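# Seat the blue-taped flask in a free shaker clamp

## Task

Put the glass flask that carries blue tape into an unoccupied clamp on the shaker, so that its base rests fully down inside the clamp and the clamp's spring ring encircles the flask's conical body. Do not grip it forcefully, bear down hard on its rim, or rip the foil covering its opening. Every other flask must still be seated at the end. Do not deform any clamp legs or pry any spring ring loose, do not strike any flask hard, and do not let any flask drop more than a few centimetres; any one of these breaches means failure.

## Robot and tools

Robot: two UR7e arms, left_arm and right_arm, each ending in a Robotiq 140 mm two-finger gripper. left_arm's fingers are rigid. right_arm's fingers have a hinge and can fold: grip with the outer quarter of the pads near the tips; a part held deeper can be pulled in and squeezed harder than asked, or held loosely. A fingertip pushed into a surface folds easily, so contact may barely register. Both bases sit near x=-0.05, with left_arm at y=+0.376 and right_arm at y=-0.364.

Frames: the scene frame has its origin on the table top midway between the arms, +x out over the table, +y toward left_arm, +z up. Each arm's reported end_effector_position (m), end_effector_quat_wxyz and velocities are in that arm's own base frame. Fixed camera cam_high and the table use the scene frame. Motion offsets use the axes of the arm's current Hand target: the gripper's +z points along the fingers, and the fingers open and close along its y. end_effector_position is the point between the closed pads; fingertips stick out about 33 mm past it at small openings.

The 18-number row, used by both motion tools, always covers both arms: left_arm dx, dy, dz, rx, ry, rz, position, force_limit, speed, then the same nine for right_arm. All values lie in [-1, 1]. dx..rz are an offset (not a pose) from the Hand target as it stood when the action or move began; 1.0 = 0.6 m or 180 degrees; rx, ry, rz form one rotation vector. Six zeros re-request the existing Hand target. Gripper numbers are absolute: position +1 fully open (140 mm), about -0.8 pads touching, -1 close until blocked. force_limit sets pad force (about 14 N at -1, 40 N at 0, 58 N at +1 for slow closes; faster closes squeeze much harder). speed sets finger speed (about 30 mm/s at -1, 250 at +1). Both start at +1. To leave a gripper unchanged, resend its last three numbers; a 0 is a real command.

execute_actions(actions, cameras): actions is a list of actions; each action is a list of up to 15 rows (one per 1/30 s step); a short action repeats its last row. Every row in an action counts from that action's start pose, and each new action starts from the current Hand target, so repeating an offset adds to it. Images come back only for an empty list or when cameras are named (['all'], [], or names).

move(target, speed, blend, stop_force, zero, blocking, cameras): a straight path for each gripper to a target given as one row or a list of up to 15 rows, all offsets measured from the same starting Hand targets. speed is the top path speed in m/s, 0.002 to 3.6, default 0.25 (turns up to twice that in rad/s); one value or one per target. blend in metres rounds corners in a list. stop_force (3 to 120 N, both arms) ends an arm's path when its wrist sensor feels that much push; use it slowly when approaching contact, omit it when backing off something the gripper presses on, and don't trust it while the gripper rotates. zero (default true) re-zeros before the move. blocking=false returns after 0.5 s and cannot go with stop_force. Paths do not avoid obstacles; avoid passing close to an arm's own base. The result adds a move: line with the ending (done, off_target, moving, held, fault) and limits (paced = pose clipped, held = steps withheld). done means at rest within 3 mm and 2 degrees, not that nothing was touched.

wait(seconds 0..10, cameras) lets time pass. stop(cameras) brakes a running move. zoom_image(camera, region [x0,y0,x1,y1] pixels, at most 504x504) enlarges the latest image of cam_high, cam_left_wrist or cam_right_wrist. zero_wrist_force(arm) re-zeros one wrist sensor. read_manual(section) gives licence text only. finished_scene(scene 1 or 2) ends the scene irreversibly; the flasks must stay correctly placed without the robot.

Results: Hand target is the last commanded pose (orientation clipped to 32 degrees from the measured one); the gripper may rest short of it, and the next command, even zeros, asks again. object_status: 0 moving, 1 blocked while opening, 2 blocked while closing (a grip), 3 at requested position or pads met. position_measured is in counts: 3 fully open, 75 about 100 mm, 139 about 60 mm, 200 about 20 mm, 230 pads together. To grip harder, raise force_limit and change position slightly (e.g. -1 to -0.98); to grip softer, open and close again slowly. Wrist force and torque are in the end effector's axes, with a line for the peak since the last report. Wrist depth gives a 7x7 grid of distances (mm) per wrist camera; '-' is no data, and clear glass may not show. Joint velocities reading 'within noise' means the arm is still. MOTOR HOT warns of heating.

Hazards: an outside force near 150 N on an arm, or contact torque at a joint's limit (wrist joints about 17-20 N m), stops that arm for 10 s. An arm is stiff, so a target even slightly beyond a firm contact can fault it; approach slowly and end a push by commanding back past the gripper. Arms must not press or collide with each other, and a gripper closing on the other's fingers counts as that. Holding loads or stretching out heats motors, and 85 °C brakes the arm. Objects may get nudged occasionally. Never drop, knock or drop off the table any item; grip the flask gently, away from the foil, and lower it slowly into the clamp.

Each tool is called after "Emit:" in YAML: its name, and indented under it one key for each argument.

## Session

Emit:
execute_actions:
  actions: []

Emit:
zoom_image:
  camera: "cam_high"
  region: [290, 200, 620, 370]

Scene clock: 0.00 s.
left_arm: end_effector_position=(+0.7665, -0.1792, +0.2222) position_measured=3 object_status=3 end_effector_quat_wxyz=(+0.077, +0.904, +0.290, +0.303) | right_arm: end_effector_position=(+0.5707, -0.3061, +0.3046) position_measured=3 object_status=3 end_effector_quat_wxyz=(+0.011, +0.999, +0.042, -0.018)
Joint positions: left_arm=[-0.536 -1.219 1.586 -2.486 -1.23 2.081] | right_arm=[-0.68 -1.204 1.057 -1.412 -1.611 2.378]
Joint velocities: within noise
Joint torques (N m): no reading
Wrist force (N): no reading
Wrist torque (N m): no reading
Wrist force, peak (N): no reading
Wrist depth (mm): cam_left_wrist=[323 1264 1402 1501 1677 1915 2070 / 313 336 1351 1492 1635 1873 2037 / 306 329 354 1402 1574 1795 1915 / 298 127 348 376 1518 136 1929 / 87 111 340 364 402 1537 114 / - 302 324 352 395 1555 94 / - 295 307 344 - 415 -] | cam_right_wrist=[- 400 - 1356 1230 1230 1230 / - 414 - 1363 1293 1320 1300 / - 437 - 1341 1371 1386 1363 / - 125 - 1433 1458 138 1433 / - 117 - 1519 1538 1519 97 / - 538 - 1670 1670 - 102 / - 1727 1764 1764 1776 1776 -]
Hand target: left_arm +0.7665, -0.1792, +0.2222; +0.077, +0.904, +0.290, +0.303 | right_arm +0.5707, -0.3061, +0.3046; +0.011, +0.999, +0.042, -0.018
Tool commands: left_gripper/position=+1.0 left_gripper/force_limit=+1.0 left_gripper/speed=+1.0 right_gripper/position=+1.0 right_gripper/force_limit=+1.0 right_gripper/speed=+1.0
camera_calibration:
cam_left_wrist: T_world_to_cam=[[0.463425, -0.835307, 0.295804, -0.558317], [-0.818268, -0.531507, -0.218948, 0.58744], [0.34011, -0.140581, -0.929818, 0.0671361], [0, 0, 0, 1]] pos_world=[0.716588, -0.1447, 0.356195]
cam_right_wrist: T_world_to_cam=[[0.0779782, -0.996955, -0.0001846, -0.33484], [-0.931092, -0.0728928, 0.357426, 0.40356], [-0.356351, -0.0276996, -0.933941, 0.622027], [0, 0, 0, 1]] pos_world=[0.623523, -0.287174, 0.436632]

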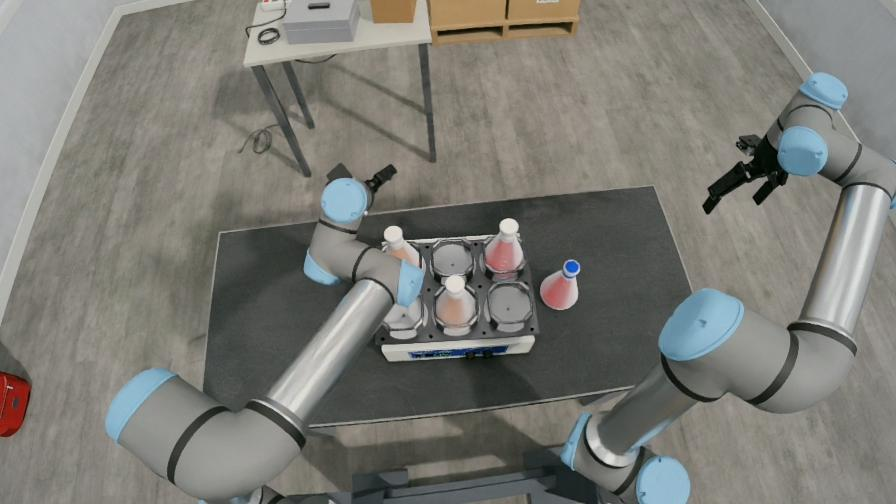

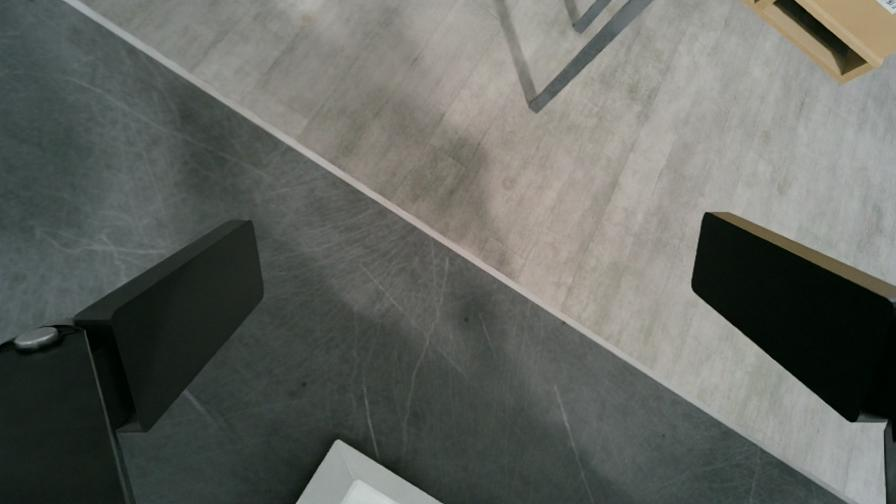

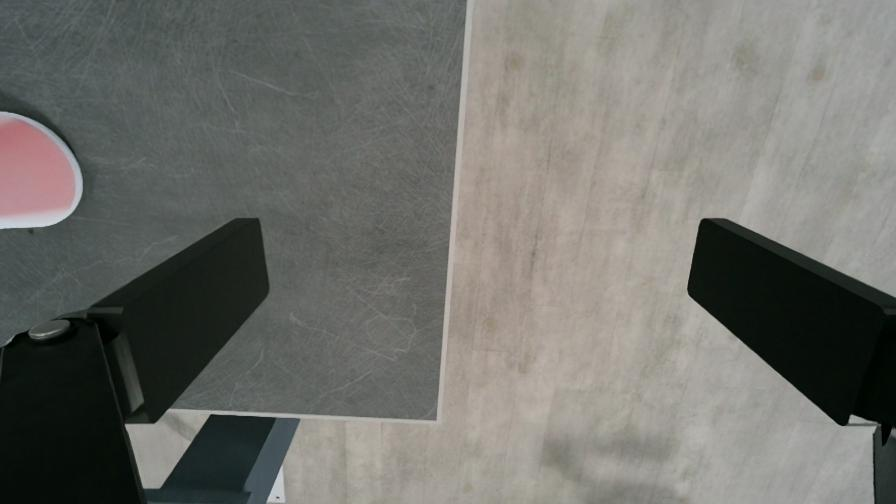

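Scaled by 1.527 from the camera's 896x504 image, which has a finer 1280x720 frame.

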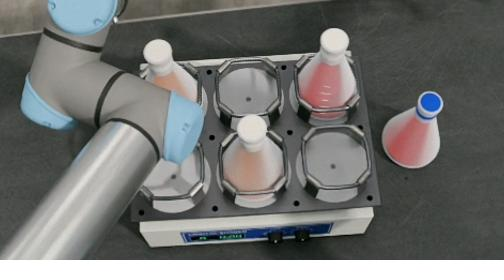

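Emit:
move:
  target:
    - [0.193,0.1208,-0.308,0,0,0,1,1,1,0,0,0,0,0,0,1,1,1]
    - [-0.4568,0.1025,-0.6133,0.2346,-0.0153,-0.579,1,1,1,0,0,0,0,0,0,1,1,1]
  speed: 0.4
  blend: [0.05,0]
  cameras: ["cam_left_wrist","cam_high"]

Emit:
zoom_image:
  camera: "cam_left_wrist"
  region: [200, 0, 700, 500]

Scene clock: 16.63 s.
left_arm: end_effector_position=(+0.4002, -0.3998, +0.3996) position_measured=3 object_status=3 end_effector_quat_wxyz=(+0.000, +0.309, +0.951, +0.000) end_effector_velocity=(+0.000, +0.000, -0.001) end_effector_angular_velocity=(+0.001, +0.000, +0.004) | right_arm: end_effector_position=(+0.5707, -0.3061, +0.3046) position_measured=3 object_status=3 end_effector_quat_wxyz=(+0.011, +0.999, +0.042, -0.018)
Joint positions: left_arm=[-1.023 -1.38 1.04 -1.23 -1.571 -0.394] | right_arm=[-0.68 -1.204 1.057 -1.412 -1.611 2.378]
Joint velocities: left_arm=[0 -0.001 0.002 0 0 -0.005] | right_arm=[within noise]
Joint torques (N m): left_arm=[13.59 -20.01 -25.39 -1.16 -1.13 -0.88] | right_arm=[-1.15 -43.34 -23.22 -2.54 -0.09 -0.06]
Wrist force (N): left_arm=[0.3 -0.2 0.4] | right_arm=[-0.1 -0.1 0.0]
Wrist torque (N m): left_arm=[-0.11 0.12 -0.14] | right_arm=[-0.03 0.03 0.00]
Wrist force, peak (N): left_arm=[-2.1 -1.3 3.5] | right_arm=[-0.3 -0.3 -0.3]
Wrist depth (mm): cam_left_wrist=[565 775 1330 493 385 355 494 / 1434 1426 515 500 371 371 507 / 1492 1458 526 399 391 388 398 / 1546 121 413 411 229 137 392 / 87 111 587 419 441 381 114 / - 629 612 438 431 1782 94 / - - 665 423 1860 1820 -] | cam_right_wrist=[- - - 1190 1218 1212 1230 / - - - 1152 1287 1293 1287 / - - 461 1425 1363 1371 1371 / - 125 454 1363 1466 138 1458 / - 117 - 1492 1547 1538 97 / - 522 - 1693 1648 1681 101 / - - 1776 1814 1841 1828 -]
Hand target: left_arm +0.4002, -0.3998, +0.3995; +0.000, +0.309, +0.951, +0.000 | right_arm +0.5707, -0.3061, +0.3046; +0.011, +0.999, +0.042, -0.018
Off the commanded pose: left_arm 0.000 m, 0 deg | right_arm 0.000 m, 0 deg.
move: done
camera_calibration:
cam_left_wrist: T_world_to_cam=[[0.610822, 0.791749, -0.00551426, 0.0865533], [0.749, -0.575556, 0.328229, -0.654202], [0.256701, -0.20462, -0.944582, 0.339344], [0, 0, 0, 1]] pos_world=[0.350019, -0.375622, 0.535743]
Images, in order (width x height): cam_high 896x504, cam_left_wrist 896x504.

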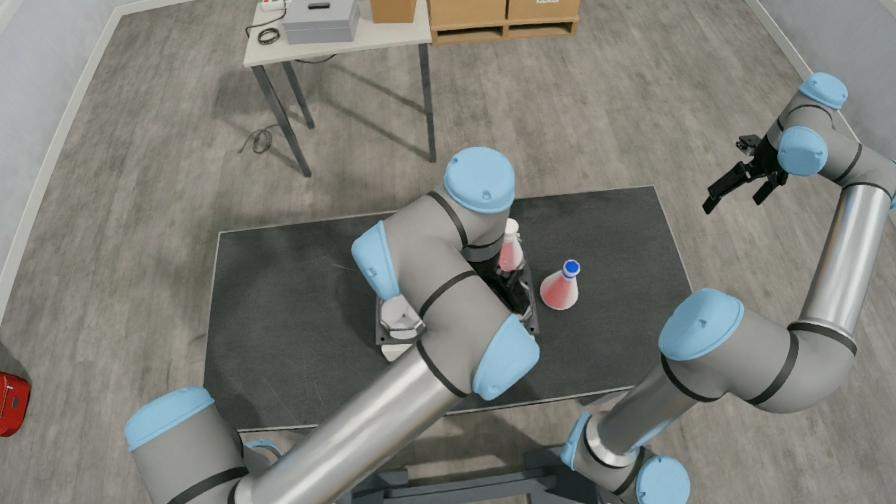

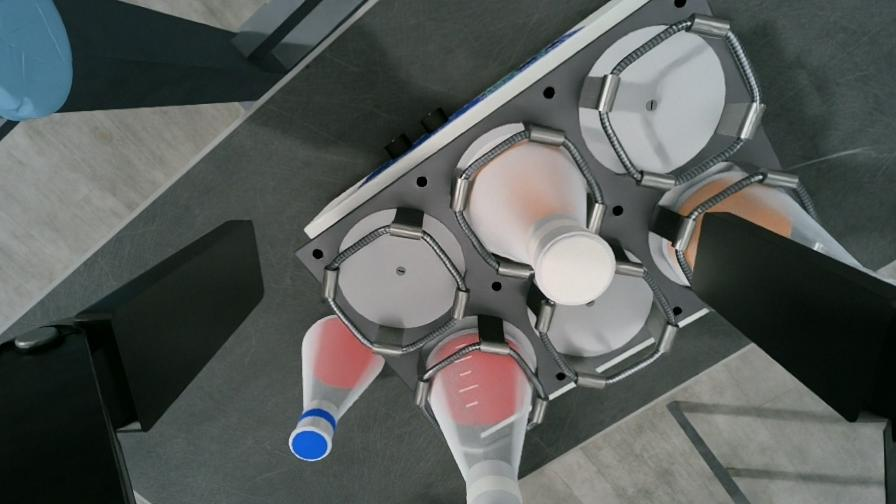

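Scaled by 1.008 from the camera's 896x504 image, which has a finer 1280x720 frame.

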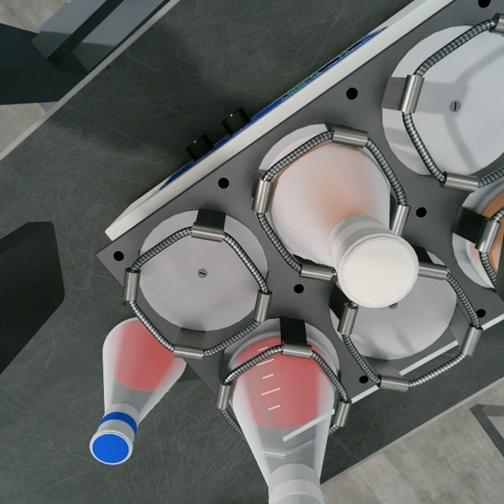

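Emit:
move:
  target:
    - [-0.425,-0.2478,0,-0.0218,-0.4163,-0.0284,0.34,-1,1,0,0,0,0,0,0,1,1,1]
    - [-0.425,-0.2478,0.2827,-0.0218,-0.4163,-0.0284,0.34,-1,1,0,0,0,0,0,0,1,1,1]
  speed: 0.3
  blend: [0.02,0]
  cameras: ["cam_left_wrist","cam_high"]

Scene clock: 37.33 s.
left_arm: end_effector_position=(+0.5190, -0.6700, +0.2299) position_measured=86 object_status=3 end_effector_quat_wxyz=(+0.588, +0.206, +0.766, -0.157) | right_arm: end_effector_position=(+0.5707, -0.3061, +0.3046) position_measured=3 object_status=3 end_effector_quat_wxyz=(+0.011, +0.999, +0.042, -0.018)
Joint positions: left_arm=[-1.34 -0.921 1.727 -3.575 -0.79 -0.269] | right_arm=[-0.68 -1.204 1.057 -1.412 -1.611 2.378]
Joint torques (N m): left_arm=[13.4 -38.92 -15.52 -4.11 -0.26 -0.67] | right_arm=[-0.38 -42.77 -23.57 -2.59 0.05 -0.07]
Wrist force (N): left_arm=[0.1 -0.6 2.0] | right_arm=[-0.4 0.0 -0.3]
Wrist torque (N m): left_arm=[-0.51 0.23 -0.62] | right_arm=[-0.01 0.08 0.00]
Wrist force, peak (N): left_arm=[4.0 -0.6 3.0] | right_arm=[0.0 -0.3 -0.3]
Wrist depth (mm): cam_left_wrist=[2193 2333 558 - 2333 2175 1358 / - - 3468 3830 2444 2212 1121 / - 3208 3290 4502 - 3248 2619 / - - 139 4502 3614 131 2950 / - 89 136 - 3888 105 85 / - - 3719 - - - - / - - - - - - -] | cam_right_wrist=[- 393 - 398 1195 1230 1218 / - - - 1274 1287 1280 1287 / - - 444 1349 1320 1386 1401 / - 125 466 1349 1458 135 1458 / - 117 494 1484 1566 1510 97 / - - - 1693 1659 1704 102 / - - 1764 1801 1828 1789 -]
Hand target: left_arm +0.5190, -0.6699, +0.2297; +0.588, +0.206, +0.766, -0.157 | right_arm +0.5707, -0.3061, +0.3046; +0.011, +0.999, +0.042, -0.018
Off the commanded pose: left_arm 0.000 m, 0 deg | right_arm 0.000 m, 0 deg.
move: done
camera_calibration:
cam_left_wrist: T_world_to_cam=[[0.51131, 0.858998, 0.0261543, 0.316376], [-0.0754684, 0.0145645, 0.997042, -0.173419], [0.856076, -0.511772, 0.0722742, -0.657407], [0, 0, 0, 1]] pos_world=[0.387936, -0.605683, 0.212145]
Images, in order (width x height): cam_high 896x504, cam_left_wrist 896x504.

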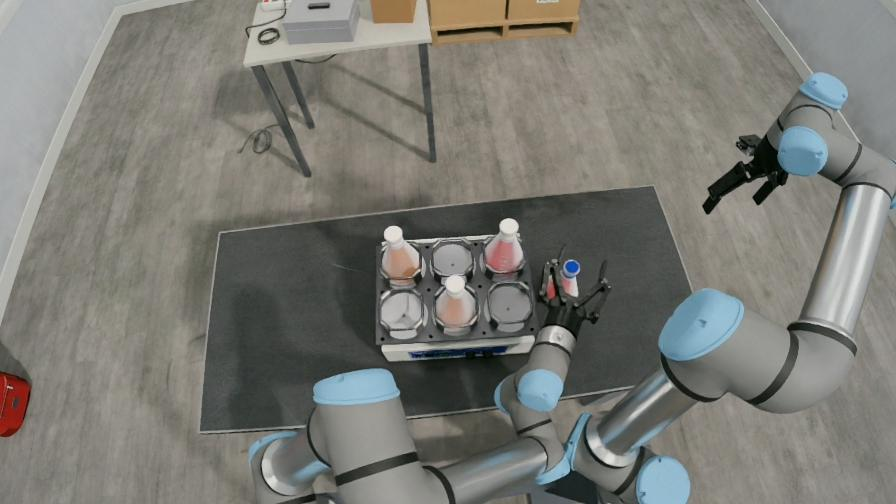

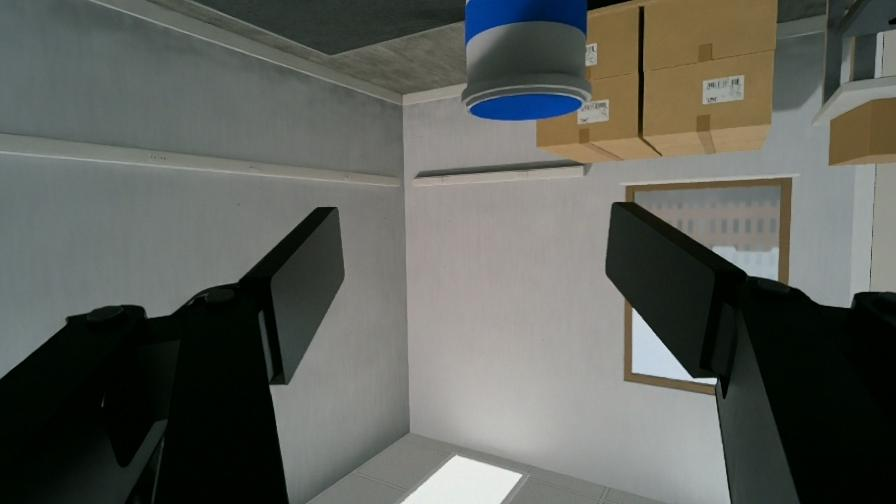

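Emit:
move:
  target:
    - [0.0035,0.0193,-0.0128,0,0,0,0.07,-1,0,0,0,0,0,0,0,1,1,1]
    - [0.1323,0.0193,0.0217,0,0,0,0.07,-1,0,0,0,0,0,0,0,1,1,1]
  speed: 0.1
  cameras: ["cam_left_wrist"]

Scene clock: 43.40 s.
left_arm: end_effector_position=(+0.5178, -0.6563, +0.1850) position_measured=121 object_status=3 end_effector_quat_wxyz=(+0.589, +0.204, +0.766, -0.160) | right_arm: end_effector_position=(+0.5707, -0.3061, +0.3046) position_measured=3 object_status=3 end_effector_quat_wxyz=(+0.011, +0.999, +0.042, -0.018)
Joint positions: left_arm=[-1.337 -0.857 1.777 -3.696 -0.793 -0.267] | right_arm=[-0.68 -1.204 1.057 -1.412 -1.611 2.378]
Joint torques (N m): left_arm=[0.84 -41.31 -15.82 -0.75 0.48 0.08] | right_arm=[-0.96 -42.91 -23.1 -2.61 0.3 -0.12]
Wrist force (N): left_arm=[-23.6 -3.0 -3.7] | right_arm=[-0.1 -0.1 0.0]
Wrist torque (N m): left_arm=[-0.97 4.31 -0.46] | right_arm=[-0.03 0.01 0.00]
Wrist force, peak (N): left_arm=[-128.1 -27.3 -39.4] | right_arm=[0.0 -0.5 -0.1]
Wrist depth (mm): cam_left_wrist=[2175 398 446 486 2398 2103 161 / - - 3055 4349 2444 2193 150 / 2212 3055 - 136 2421 - 1344 / - - 115 140 142 3888 3092 / - - 102 - - 91 80 / - - - - - - 71 / - - - - - - 68] | cam_right_wrist=[- - - 417 1212 1212 1224 / - - - 1261 1293 1267 1280 / 420 - - 1528 1386 1363 1401 / - 125 - 1449 1484 138 1466 / - 117 - 1586 1576 1528 97 / - - - 1638 1670 1681 101 / - - 1751 1801 1801 1739 -]
Hand target: left_arm +0.5178, -0.6563, +0.1850; +0.589, +0.204, +0.766, -0.160 (not the last commanded pose) | right_arm +0.5707, -0.3061, +0.3046; +0.011, +0.999, +0.042, -0.018
Tool commands: left_gripper/position=+0.066667 left_gripper/force_limit=-1.0 left_gripper/speed=+0.003922 right_gripper/position=+1.0 right_gripper/force_limit=+1.0 right_gripper/speed=+1.0
Off the commanded pose: left_arm 0.035 m, 0 deg | right_arm 0.000 m, 0 deg.
FORCE FAULT: contact force on the left arm reached its limit, and that arm stopped. The contact can be on any part of that arm, not only on its tool. That arm's remaining commands of this call were not run. That arm is still stopped at the end of this call. That arm stays stopped for about 10 more seconds. Until then a move that you send moves the other arm only, and its call returns only when the move has ended. Once the stop has ended, the next robot result says so. If the stop ends while you think or write, that arm runs what you send next, counted from a new Hand target: where the arm stands when the stop ends. While its stop runs, that arm takes no new command, but its gripper still runs the gripper command that each later call begins with. Until it ends, the stop uses up actions while you think or wait. An arm that is not stopped still takes commands.
move: fault (left_arm); path passed 1 of 2 targets
camera_calibration:
cam_left_wrist: T_world_to_cam=[[0.51138, 0.859075, 0.021935, 0.307175], [-0.0765344, 0.0201052, 0.996864, -0.124699], [0.85594, -0.511455, 0.0760302, -0.646617], [0, 0, 0, 1]] pos_world=[0.386839, -0.592094, 0.166732]
Images, in order (width x height): cam_left_wrist 896x504.

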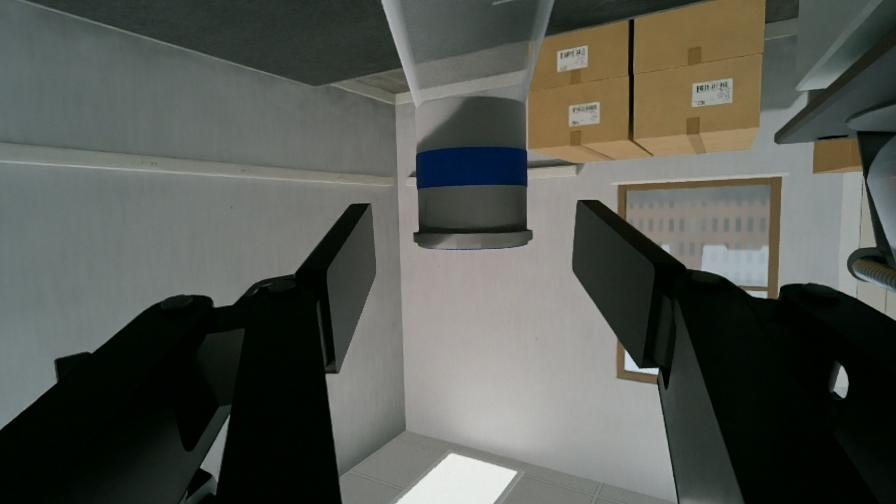

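Emit:
wait:
  seconds: 10

Emit:
wait:
  seconds: 1

Scene clock: 59.53 s.
left_arm: end_effector_position=(+0.5178, -0.6563, +0.1850) position_measured=121 object_status=3 end_effector_quat_wxyz=(+0.589, +0.204, +0.766, -0.160) | right_arm: end_effector_position=(+0.5707, -0.3061, +0.3046) position_measured=3 object_status=3 end_effector_quat_wxyz=(+0.011, +0.999, +0.042, -0.018)
Joint positions: left_arm=[-1.337 -0.857 1.777 -3.696 -0.793 -0.267] | right_arm=[-0.68 -1.204 1.057 -1.412 -1.611 2.378]
Joint torques (N m): left_arm=[0.83 -42.36 -15.47 -0.91 0.53 0.05] | right_arm=[-0.48 -42.91 -23.04 -2.54 0.4 0.02]
Wrist force (N): left_arm=[-23.0 -2.6 -3.7] | right_arm=[-0.2 -0.1 -0.2]
Wrist torque (N m): left_arm=[-0.90 4.17 -0.46] | right_arm=[-0.02 0.05 0.00]
Wrist force, peak (N): left_arm=[-23.7 -2.8 -3.6] | right_arm=[-0.1 -0.4 -0.4]
Wrist depth (mm): cam_left_wrist=[2193 408 444 447 2354 2121 162 / 1915 - 4139 4073 2398 2021 151 / 2175 - 5832 135 2398 2103 168 / - 2541 125 4139 142 107 3055 / - - 113 6110 117 91 80 / - - 4073 - - - 71 / - - - - - - 68] | cam_right_wrist=[- - - 396 1230 1236 1218 / - - - 1287 1293 1300 1300 / - - - 1458 1371 1356 1356 / - 125 450 1538 1458 135 1425 / - 117 - 1627 1557 135 97 / - - - 1627 1693 1617 102 / - 2002 1519 1789 1764 1776 -]
Hand target: left_arm +0.5178, -0.6563, +0.1850; +0.589, +0.204, +0.766, -0.160 (not the last commanded pose) | right_arm +0.5707, -0.3061, +0.3046; +0.011, +0.999, +0.042, -0.018
Tool commands: left_gripper/position=+0.066667 left_gripper/force_limit=-1.0 left_gripper/speed=+0.003922 right_gripper/position=+1.0 right_gripper/force_limit=+1.0 right_gripper/speed=+1.0
Off the commanded pose: left_arm 0.035 m, 0 deg | right_arm 0.000 m, 0 deg.
FORCE FAULT, CONTINUED: the left arm's stop, for the force fault that an earlier result reported, is over. The rest of the stop counts as 19 of the actions that you can send in this scene. During its stop the left arm's controller moved it back a little. That arm's target is now where it stood when the stop ended, not its last command. That arm accepts commands again.
wait: 10.00 s; at rest from the start

Scene clock: 60.53 s.
left_arm: end_effector_position=(+0.5178, -0.6563, +0.1850) position_measured=121 object_status=3 end_effector_quat_wxyz=(+0.589, +0.204, +0.766, -0.160) | right_arm: end_effector_position=(+0.5707, -0.3061, +0.3046) position_measured=3 object_status=3 end_effector_quat_wxyz=(+0.011, +0.999, +0.042, -0.018)
Joint positions: left_arm=[-1.337 -0.857 1.777 -3.696 -0.793 -0.267] | right_arm=[-0.68 -1.204 1.057 -1.412 -1.611 2.378]
Joint torques (N m): left_arm=[0.29 -41.95 -8.58 1.37 0.79 0.28] | right_arm=[-0.68 -42.78 -23.45 -2.57 0.28 0.02]
Wrist force (N): left_arm=[-22.4 -2.5 -4.3] | right_arm=[0.1 0.0 -0.1]
Wrist torque (N m): left_arm=[-0.90 4.14 -0.43] | right_arm=[-0.01 -0.02 0.00]
Wrist force, peak (N): left_arm=[-23.0 -2.8 -3.9] | right_arm=[0.1 -0.3 -0.1]
Wrist depth (mm): cam_left_wrist=[- 405 442 418 2444 2086 162 / - - - 135 2354 2212 149 / 2053 - 2984 136 3055 - - / - - 125 138 139 - - / - - 104 - 116 91 80 / - - - 3948 - - 71 / - - - 4277 - - 68] | cam_right_wrist=[- - - 1261 1212 1230 1218 / - - - 1401 1293 1287 1314 / - - - 1378 1371 1363 1386 / - 125 - 1425 1441 135 1417 / - 117 501 1401 1547 1547 97 / - - - 1659 1693 1704 101 / - 1955 1841 1789 1789 1776 -]
Hand target: left_arm +0.5178, -0.6563, +0.1850; +0.589, +0.204, +0.766, -0.160 (not the last commanded pose) | right_arm +0.5707, -0.3061, +0.3046; +0.011, +0.999, +0.042, -0.018
Tool commands: left_gripper/position=+0.066667 left_gripper/force_limit=-1.0 left_gripper/speed=+0.003922 right_gripper/position=+1.0 right_gripper/force_limit=+1.0 right_gripper/speed=+1.0
Off the commanded pose: left_arm 0.035 m, 0 deg | right_arm 0.000 m, 0 deg.
wait: 1.00 s; at rest by 0.17 s

Emit:
move:
  target:
    - [-0.0966,0,-0.0259,0,0,0,0.07,-1,0,0,0,0,0,0,0,1,1,1]
    - [-0.0966,0,-0.0259,-0.161,0,-0.0432,0.07,-1,0,0,0,0,0,0,0,1,1,1]
  speed: 0.2
  cameras: ["cam_left_wrist","cam_high"]

Emit:
zoom_image:
  camera: "cam_high"
  region: [370, 200, 620, 400]

Scene clock: 64.83 s.
left_arm: end_effector_position=(+0.5175, -0.6561, +0.2453) position_measured=121 object_status=3 end_effector_quat_wxyz=(+0.603, +0.127, +0.781, -0.101) | right_arm: end_effector_position=(+0.5707, -0.3061, +0.3046) position_measured=3 object_status=3 end_effector_quat_wxyz=(+0.011, +0.999, +0.042, -0.018)
Joint positions: left_arm=[-1.399 -0.928 1.673 -3.385 -0.556 -0.44] | right_arm=[-0.68 -1.204 1.057 -1.412 -1.611 2.378]
Joint torques (N m): left_arm=[11.35 -47.72 -13.56 -4.07 -0.55 0.93] | right_arm=[-1.4 -43.01 -23.87 -2.54 0.28 0.03]
Wrist force (N): left_arm=[0.7 -0.7 1.9] | right_arm=[-0.2 0.0 -0.2]
Wrist torque (N m): left_arm=[-0.54 0.11 -0.44] | right_arm=[0.00 0.04 0.00]
Wrist force, peak (N): left_arm=[-22.7 -2.7 -4.4] | right_arm=[-0.3 -0.2 -0.3]
Wrist depth (mm): cam_left_wrist=[2354 2730 3248 133 2354 3019 174 / - - 4935 2491 2421 1546 191 / 2376 3614 5346 4935 3888 3168 3168 / 2312 - 136 4349 145 3333 3092 / - - 104 3377 117 91 83 / - - - - - - 71 / - - - - - - 68] | cam_right_wrist=[394 386 395 398 1218 1212 1212 / 405 406 - 1146 1287 1293 1307 / 415 - - 1334 1320 1378 1378 / - 125 - 1538 1441 138 1386 / - 117 - - 1528 1510 97 / - 531 520 1704 1648 - 101 / - 1704 1776 1776 1789 1814 -]
Hand target: left_arm +0.5176, -0.6560, +0.2453; +0.603, +0.127, +0.781, -0.101 (not the last commanded pose) | right_arm +0.5707, -0.3061, +0.3046; +0.011, +0.999, +0.042, -0.018
Off the commanded pose: left_arm 0.000 m, 19 deg | right_arm 0.000 m, 0 deg.
move: held (left_arm; a check stopped the path); path passed 1 of 2 targets; limits=held
pose unreachable (left arm): on one or more control steps of this call, first in action 0 (counted from 0), this arm could not follow its commanded pose, so it was not sent that pose on those steps. It may still have moved: this result reports where it is.
cause: moving toward the commanded pose would bring a part of the arm too close to another arm (a part of this arm just beyond joint 3 (elbow) and a part of the right arm just beyond its joint 2 (shoulder lift), at the place that arm is still heading or pushing toward).
camera_calibration:
cam_left_wrist: T_world_to_cam=[[0.331986, 0.943036, 0.0216373, 0.453816], [-0.0809714, 0.00563655, 0.9967, -0.192012], [0.939802, -0.332643, 0.0782302, -0.577317], [0, 0, 0, 1]] pos_world=[0.376356, -0.618923, 0.226722]
Images, in order (width x height): cam_high 896x504, cam_left_wrist 896x504.

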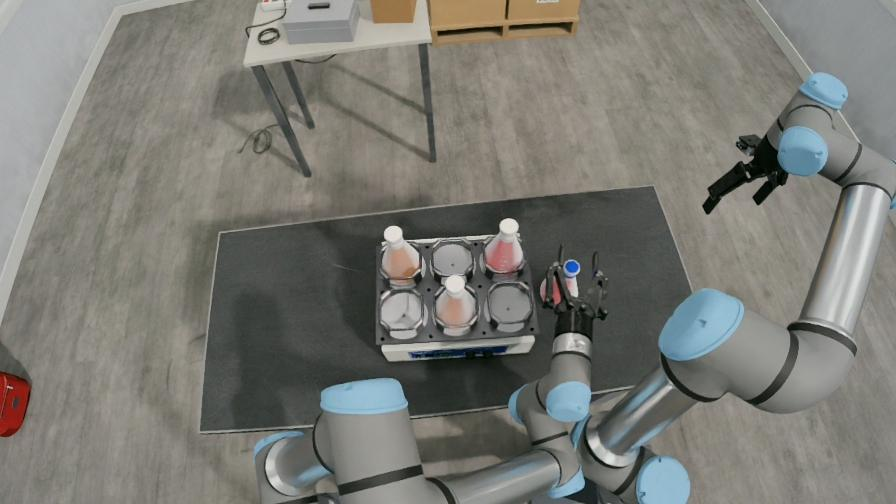

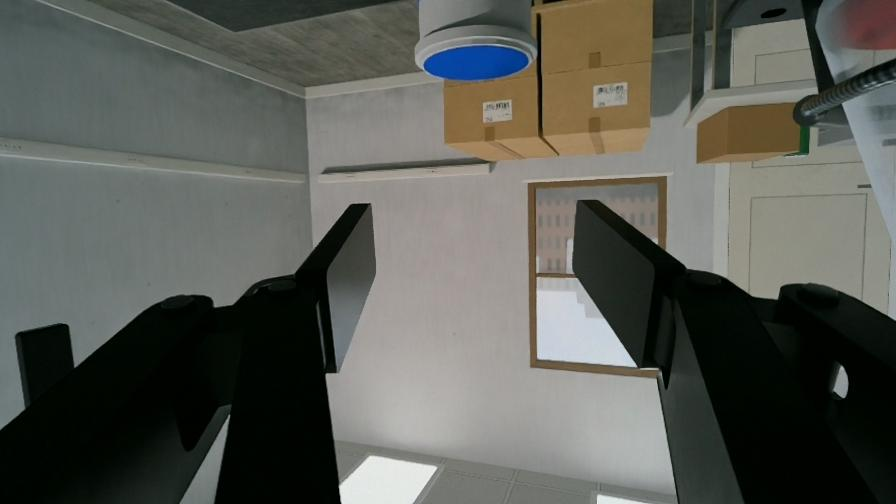

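Scaled by 2.016 from the camera's 896x504 image, which has a finer 1280x720 frame.

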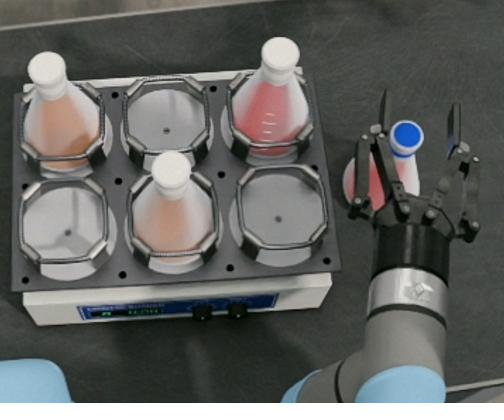

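Emit:
move:
  target: [0,0,0,0,0,0,0.07,-1,0,-0.4117,0.3713,0.0228,0,0,0.1667,1,1,1]
  speed: 0.3

Emit:
move:
  target: [0,0,0,-0.102,0,-0.0273,0.07,-1,0,0,0,0,0,0,0,1,1,1]
  speed: 0.2
  cameras: ["cam_left_wrist","cam_high"]

Emit:
zoom_image:
  camera: "cam_high"
  region: [370, 200, 620, 400]

Scene clock: 75.00 s.
left_arm: end_effector_position=(+0.5176, -0.6560, +0.2453) position_measured=121 object_status=3 end_effector_quat_wxyz=(+0.603, +0.127, +0.781, -0.101) | right_arm: end_effector_position=(+0.3430, -0.5489, +0.3044) position_measured=3 object_status=3 end_effector_quat_wxyz=(+0.015, +0.976, -0.218, -0.014)
Joint positions: left_arm=[-1.399 -0.928 1.673 -3.385 -0.556 -0.44] | right_arm=[-1.2 -1.223 1.09 -1.446 -1.612 2.382]
Joint torques (N m): left_arm=[13.33 -58.86 -14.18 -3.96 -0.68 0.66] | right_arm=[-7.82 -55.95 -19.61 -4.69 1.49 -1.72]
Wrist force (N): left_arm=[0.8 -1.0 1.9] | right_arm=[-0.3 -0.1 0.2]
Wrist torque (N m): left_arm=[-0.62 0.10 -0.43] | right_arm=[-0.03 0.09 -0.03]
Wrist force, peak (N): left_arm=[0.9 -1.1 2.3] | right_arm=[-3.0 4.7 0.1]
Wrist depth (mm): cam_left_wrist=[- 3377 4073 133 2333 3019 174 / - - 5832 2673 2444 1426 191 / - - - 4010 3614 3248 3019 / - - 125 3515 134 3333 3168 / - - 102 - 116 92 83 / - - 4139 - - - 71 / - - - 4349 - - 68] | cam_right_wrist=[395 1207 1190 1207 1230 1261 1242 / - 1280 1280 1293 1307 1293 1327 / - 1401 1349 1363 1386 1409 1409 / 447 125 1510 1449 1458 138 1492 / - 117 1501 1538 1547 1557 97 / - 1617 1596 1648 1681 1681 102 / - - 1841 1868 1789 1841 -]
Hand target: left_arm +0.5176, -0.6560, +0.2453; +0.603, +0.127, +0.781, -0.101 | right_arm +0.3429, -0.5490, +0.3045; +0.015, +0.976, -0.218, -0.014
Off the commanded pose: left_arm 0.000 m, 0 deg | right_arm 0.000 m, 0 deg.
move: done

Scene clock: 76.43 s.
left_arm: end_effector_position=(+0.5175, -0.6560, +0.2455) position_measured=121 object_status=3 end_effector_quat_wxyz=(+0.610, -0.004, +0.792, -0.001) | right_arm: end_effector_position=(+0.3429, -0.5490, +0.3045) position_measured=3 object_status=3 end_effector_quat_wxyz=(+0.015, +0.976, -0.218, -0.014)
Joint positions: left_arm=[-1.446 -0.912 1.491 -2.577 -0.284 -1.135] | right_arm=[-1.2 -1.223 1.09 -1.446 -1.612 2.381]
Joint torques (N m): left_arm=[12.74 -37.32 -16.26 -0.95 4 -0.9] | right_arm=[-7.92 -55.96 -23.61 -4.97 -2.18 -1.62]
Wrist force (N): left_arm=[0.8 -0.9 2.1] | right_arm=[-0.3 0.0 0.1]
Wrist torque (N m): left_arm=[-0.58 0.08 -0.45] | right_arm=[-0.02 0.09 -0.03]
Wrist force, peak (N): left_arm=[1.4 -1.1 2.2] | right_arm=[-0.5 -0.3 0.0]
Wrist depth (mm): cam_left_wrist=[2984 3055 2421 134 3377 202 161 / - - 2516 2376 1770 235 161 / - 4502 3614 3055 1795 3719 3422 / - 3564 125 3666 134 3888 - / - - 113 5032 146 91 80 / - - - - - - 71 / - - - 4207 - - 68] | cam_right_wrist=[- 1173 1207 1236 1224 1236 1255 / 406 1261 1274 1293 1293 1307 1320 / - 1274 1401 1363 1371 1378 1409 / 450 125 1386 1458 1466 135 1449 / - 117 1349 1586 1519 1566 97 / - - 1617 1648 1693 1704 101 / - 1538 - 1789 1776 1789 -]
Hand target: left_arm +0.5176, -0.6560, +0.2453; +0.610, -0.004, +0.792, +0.000 | right_arm +0.3429, -0.5490, +0.3045; +0.015, +0.976, -0.218, -0.014
Off the commanded pose: left_arm 0.000 m, 0 deg | right_arm 0.000 m, 0 deg.
move: done
camera_calibration:
cam_left_wrist: T_world_to_cam=[[0.00675517, 0.999784, 0.0196463, 0.659778], [-0.0766983, -0.0190709, 0.996872, -0.210712], [0.997031, -0.00824088, 0.0765529, -0.393742], [0, 0, 0, 1]] pos_world=[0.371955, -0.666899, 0.227232]
Images, in order (width x height): cam_high 896x504, cam_left_wrist 896x504.

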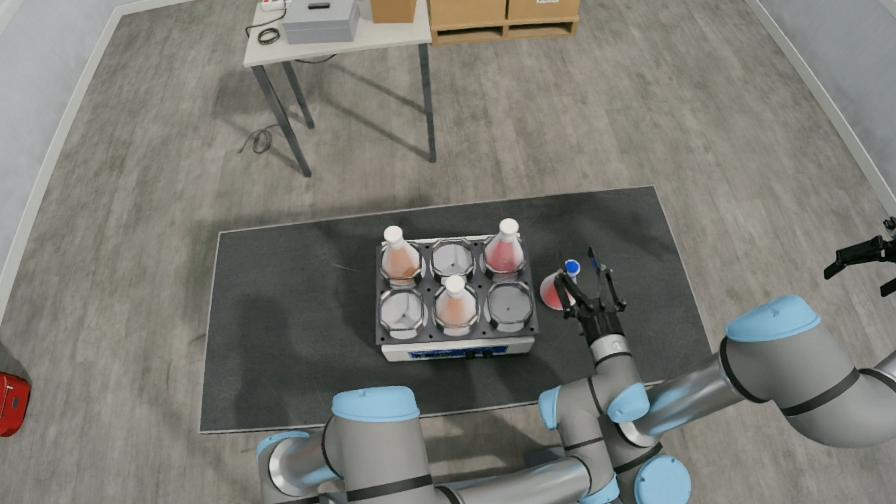

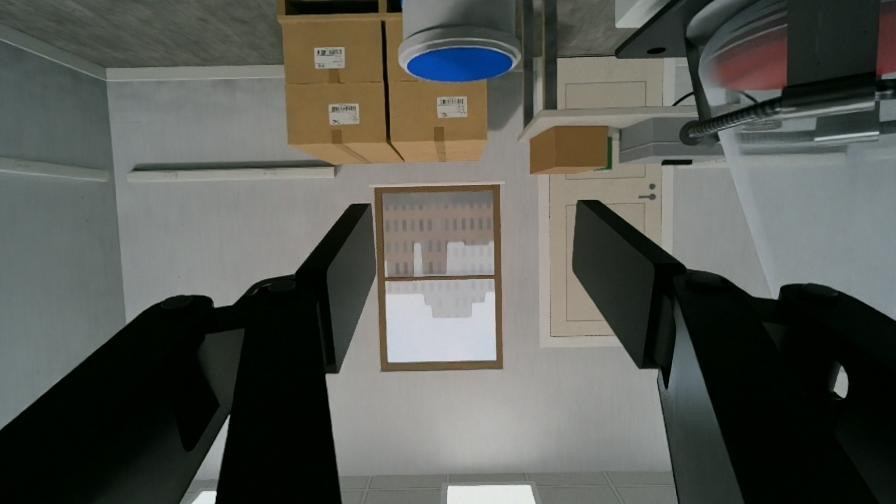

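Scaled by 2.016 from the camera's 896x504 image, which has a finer 1280x720 frame.

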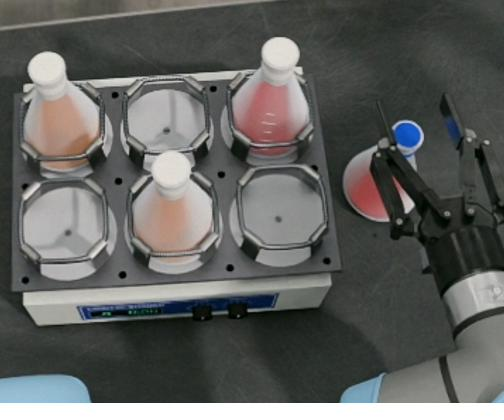

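Emit:
move:
  target: [0,-0.0117,0,0,0,0,0.07,-1,0,0,0,0,0,0,0,1,1,1]
  speed: 0.1

Emit:
move:
  target: [0.1537,0,0.0412,0,0,0,0.07,-1,0,0,0,0,0,0,0,1,1,1]
  speed: 0.08
  stop_force: 12
  cameras: ["cam_left_wrist","cam_high"]

Scene clock: 80.30 s.
left_arm: end_effector_position=(+0.5178, -0.6576, +0.2453) position_measured=121 object_status=3 end_effector_quat_wxyz=(+0.610, -0.004, +0.792, +0.000) | right_arm: end_effector_position=(+0.3429, -0.5490, +0.3045) position_measured=3 object_status=3 end_effector_quat_wxyz=(+0.015, +0.976, -0.218, -0.014)
Joint positions: left_arm=[-1.446 -0.908 1.485 -2.573 -0.284 -1.136] | right_arm=[-1.2 -1.223 1.09 -1.446 -1.612 2.381]
Joint torques (N m): left_arm=[-2.05 -46.34 -16.43 -1.86 3.99 -0.46] | right_arm=[-8.16 -56.2 -24.45 -5.04 -2.29 -1.72]
Wrist force (N): left_arm=[1.3 -1.0 2.1] | right_arm=[-0.1 0.0 -0.2]
Wrist torque (N m): left_arm=[-0.61 -0.03 -0.45] | right_arm=[-0.02 0.05 -0.03]
Wrist force, peak (N): left_arm=[1.1 -2.0 2.3] | right_arm=[-0.4 -0.2 -0.3]
Wrist depth (mm): cam_left_wrist=[2950 3019 2398 134 - 201 163 / 2619 3719 2491 2491 1475 236 168 / 2851 4277 5237 - 4010 3719 3948 / 3422 - 125 - 134 3830 3564 / 2883 - 113 3830 146 91 83 / - - - 3422 - - 71 / - - - - - - 68] | cam_right_wrist=[1255 1190 1224 1195 1267 1249 1261 / - 1255 1287 1307 1327 1314 1300 / - 1307 1287 1363 1341 1393 1393 / - 125 1409 1441 1475 138 1484 / - 117 1501 1519 1566 1547 97 / - - 1566 1670 1814 1704 102 / - 697 1868 1801 1739 1828 -]
Hand target: left_arm +0.5178, -0.6576, +0.2453; +0.610, -0.004, +0.792, +0.000 (not the last commanded pose) | right_arm +0.3429, -0.5490, +0.3045; +0.015, +0.976, -0.218, -0.014
Off the commanded pose: left_arm 0.005 m, 0 deg | right_arm 0.000 m, 0 deg.
move: held (left_arm; a check stopped the path); limits=held
pose unreachable (left arm): on one or more control steps of this call, first in action 0 (counted from 0), this arm could not follow its commanded pose, so it was not sent that pose on those steps. It may still have moved: this result reports where it is.
cause: moving toward the commanded pose would bring a part of the arm too close to another arm (a part of this arm just beyond joint 5 (wrist 2) and a part of the right arm just beyond its joint 2 (shoulder lift), at the place that arm is still heading or pushing toward).

Scene clock: 80.83 s.
left_arm: end_effector_position=(+0.5178, -0.6576, +0.2452) position_measured=121 object_status=3 end_effector_quat_wxyz=(+0.610, -0.004, +0.792, +0.000) | right_arm: end_effector_position=(+0.3429, -0.5490, +0.3045) position_measured=3 object_status=3 end_effector_quat_wxyz=(+0.015, +0.976, -0.218, -0.014)
Joint positions: left_arm=[-1.446 -0.908 1.485 -2.573 -0.284 -1.136] | right_arm=[-1.2 -1.223 1.09 -1.446 -1.612 2.381]
Joint torques (N m): left_arm=[-1.69 -44.49 -18.14 -2.56 3.96 -0.34] | right_arm=[-7.87 -55.69 -25.26 -5.01 -2.27 -1.65]
Wrist force (N): left_arm=[0.7 -1.2 2.2] | right_arm=[-0.4 -0.2 0.0]
Wrist torque (N m): left_arm=[-0.64 0.09 -0.45] | right_arm=[-0.06 0.11 -0.03]
Wrist force, peak (N): left_arm=[1.1 -1.2 2.3] | right_arm=[-0.5 0.0 -0.1]
Wrist depth (mm): cam_left_wrist=[2916 2984 2491 134 2984 204 162 / - - 2491 2619 1450 237 164 / - 3248 4010 - 3719 3719 4010 / - 3888 126 3377 145 3614 2984 / - 92 102 - 4073 92 83 / - - - 4139 - - 71 / - - - - 3830 - 68] | cam_right_wrist=[1141 1184 1224 1201 1230 1261 1274 / - 1274 1255 1280 1349 1314 1327 / - 1307 1363 1356 1393 1393 1409 / - 125 1409 1401 1441 135 1484 / - 117 1638 1538 1586 1557 97 / - - 1648 1627 1681 1727 101 / - - 1801 1801 1828 1841 -]
Hand target: left_arm +0.5178, -0.6576, +0.2452; +0.610, -0.004, +0.792, +0.000 (not the last commanded pose) | right_arm +0.3429, -0.5490, +0.3045; +0.015, +0.976, -0.218, -0.014
Off the commanded pose: left_arm 0.095 m, 0 deg | right_arm 0.000 m, 0 deg.
move: held (left_arm; a check stopped the path); limits=held
pose unreachable (left arm): on one or more control steps of this call, first in action 0 (counted from 0), this arm could not follow its commanded pose, so it was not sent that pose on those steps. It may still have moved: this result reports where it is.
cause: moving toward the commanded pose would bring a part of the arm too close to another arm (a part of this arm just beyond joint 5 (wrist 2) and a part of the right arm just beyond its joint 2 (shoulder lift), at the place that arm is still heading or pushing toward).
camera_calibration:
cam_left_wrist: T_world_to_cam=[[0.00639423, 0.999773, 0.0203198, 0.661456], [-0.0767883, -0.0197693, 0.996851, -0.21085], [0.997027, -0.00793442, 0.0766445, -0.393847], [0, 0, 0, 1]] pos_world=[0.372256, -0.668599, 0.226931]
Images, in order (width x height): cam_high 896x504, cam_left_wrist 896x504.

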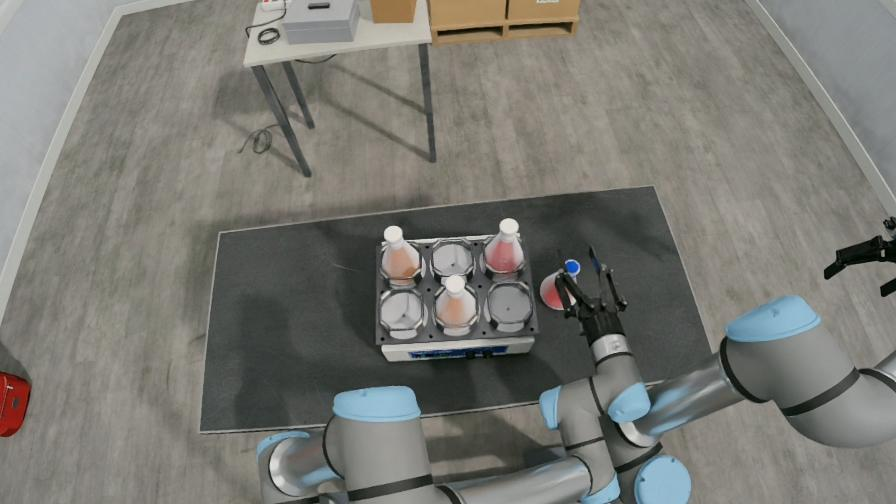

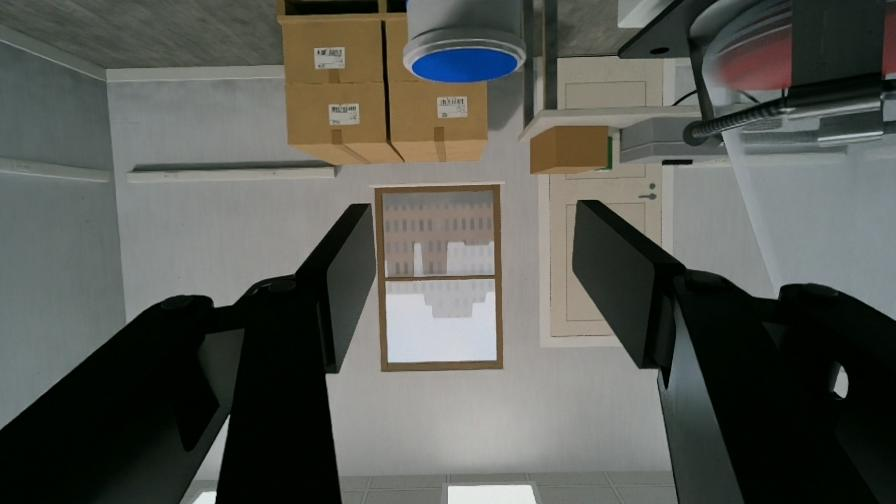

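Emit:
move:
  target: [0,0,0,0.0429,0,0.0115,0.07,-1,0,-0.3645,0.3482,0.02,0,0,0.15,1,1,1]
  speed: 0.3
  cameras: ["cam_left_wrist"]

Scene clock: 88.97 s.
left_arm: end_effector_position=(+0.5178, -0.6576, +0.2452) position_measured=121 object_status=3 end_effector_quat_wxyz=(+0.609, +0.051, +0.790, -0.042) | right_arm: end_effector_position=(+0.0560, -0.6450, +0.3046) position_measured=3 object_status=3 end_effector_quat_wxyz=(+0.018, +0.898, -0.440, -0.010)
Joint positions: left_arm=[-1.434 -0.902 1.569 -3.032 -0.372 -0.746] | right_arm=[-1.676 -1.239 1.115 -1.474 -1.603 2.376]
Joint torques (N m): left_arm=[0.56 -38.02 -27.27 -1.26 3.49 0.09] | right_arm=[-8.03 -55.22 -18.69 -4.65 0.7 -1.71]
Wrist force (N): left_arm=[1.1 -0.8 2.4] | right_arm=[-0.5 -0.2 -0.2]
Wrist torque (N m): left_arm=[-0.56 0.02 -0.62] | right_arm=[-0.06 0.14 -0.03]
Wrist force, peak (N): left_arm=[1.4 -1.0 2.6] | right_arm=[4.5 -5.4 0.0]
Wrist depth (mm): cam_left_wrist=[2566 3208 2916 134 1635 226 161 / 3248 3515 2673 2491 2376 1395 178 / 2730 - - 2592 3888 3666 - / 2789 - 115 - 145 3564 3130 / 2646 - 113 - 130 92 83 / - - 4139 3515 - - 71 / - - - - - - 68] | cam_right_wrist=[1184 1201 1218 1236 1224 1249 1255 / 1267 1255 1249 1274 1300 1300 1334 / 1300 1349 1356 1363 1363 1341 1425 / - 125 1466 1401 1441 135 1466 / - 117 1466 1528 1557 1528 97 / - 1596 1596 1627 1693 1704 101 / - 1606 1764 1557 1801 1776 -]
Hand target: left_arm +0.5178, -0.6576, +0.2452; +0.609, +0.051, +0.790, -0.043 | right_arm +0.0559, -0.6450, +0.3047; +0.018, +0.898, -0.440, -0.010
Off the commanded pose: left_arm 0.000 m, 0 deg | right_arm 0.000 m, 0 deg.
move: done
camera_calibration:
cam_left_wrist: T_world_to_cam=[[0.145226, 0.989177, 0.0209565, 0.582313], [-0.079573, -0.00943518, 0.996784, -0.202592], [0.986194, -0.146426, 0.0773415, -0.479559], [0, 0, 0, 1]] pos_world=[0.37225, -0.648142, 0.226827]
Images, in order (width x height): cam_left_wrist 896x504.

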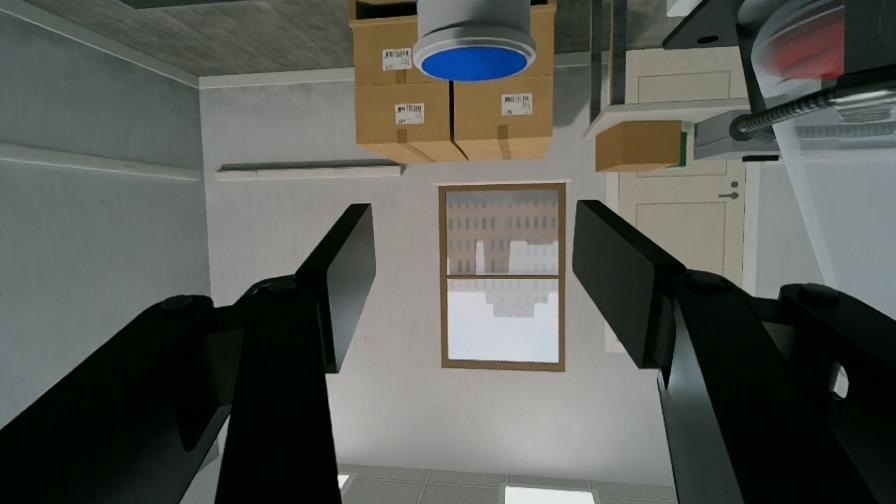

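Emit:
move:
  target:
    - [0,-0.0046,0,0,0,0,0.07,-1,0,0,0,0,0,0,0,1,1,1]
    - [0.1537,-0.0046,0.0412,0,0,0,0.07,-1,0,0,0,0,0,0,0,1,1,1]
  speed: 0.07
  stop_force: 12
  cameras: ["cam_left_wrist","cam_high"]

Scene clock: 93.77 s.
left_arm: end_effector_position=(+0.5178, -0.6609, +0.1498) position_measured=121 object_status=3 end_effector_quat_wxyz=(+0.609, +0.051, +0.790, -0.043) | right_arm: end_effector_position=(+0.0559, -0.6450, +0.3047) position_measured=3 object_status=3 end_effector_quat_wxyz=(+0.018, +0.898, -0.440, -0.010)
Joint positions: left_arm=[-1.435 -0.743 1.583 -3.204 -0.371 -0.747] | right_arm=[-1.676 -1.239 1.115 -1.474 -1.603 2.376]
Joint torques (N m): left_arm=[11.16 -64.91 -25.47 -0.4 0.48 -0.91] | right_arm=[-8.44 -55.28 -16.26 -5 -2.1 -1.66]
Wrist force (N): left_arm=[0.9 -0.8 2.2] | right_arm=[-0.6 -0.4 -0.4]
Wrist torque (N m): left_arm=[-0.58 0.04 -0.63] | right_arm=[-0.10 0.15 -0.02]
Wrist force, peak (N): left_arm=[1.8 -0.8 2.7] | right_arm=[-0.7 -0.4 -0.5]
Wrist depth (mm): cam_left_wrist=[334 - 339 372 346 225 141 / 2883 487 2673 2516 2444 225 141 / - - - 2789 1795 248 221 / - - 126 136 138 201 151 / - - 102 137 139 91 80 / - - 3830 3290 3888 - 71 / - - 4349 4935 4207 - 68] | cam_right_wrist=[1242 1184 1207 1218 1218 1236 1267 / 1267 1242 1280 1280 1300 1327 1371 / 1307 1425 1356 1371 1341 1425 1393 / - 125 1401 1433 1466 138 1475 / - 117 1510 1519 1596 144 97 / - 1458 1659 1627 1681 1638 102 / - - 1704 1659 1764 1789 -]
Hand target: left_arm +0.5178, -0.6609, +0.1498; +0.609, +0.051, +0.790, -0.043 | right_arm +0.0559, -0.6450, +0.3047; +0.018, +0.898, -0.440, -0.010
Off the commanded pose: left_arm 0.000 m, 0 deg | right_arm 0.000 m, 0 deg.
move: done
camera_calibration:
cam_left_wrist: T_world_to_cam=[[0.145331, 0.989163, 0.0208798, 0.587553], [-0.0795624, -0.00935113, 0.996786, -0.107487], [0.986179, -0.146525, 0.0773412, -0.472624], [0, 0, 0, 1]] pos_world=[0.37215, -0.651442, 0.131427]
Images, in order (width x height): cam_high 896x504, cam_left_wrist 896x504.

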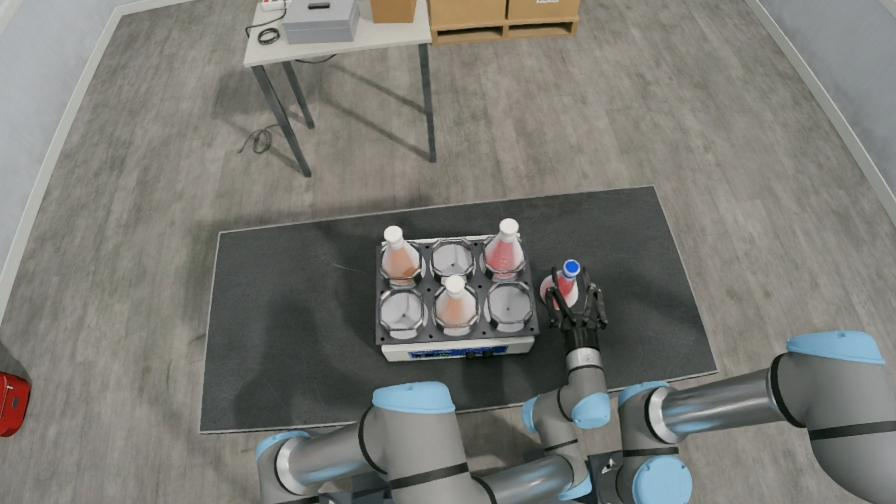

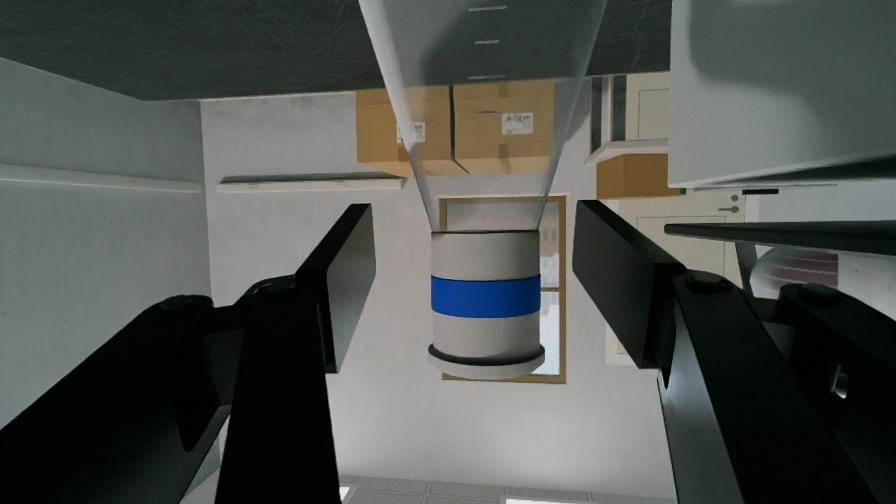

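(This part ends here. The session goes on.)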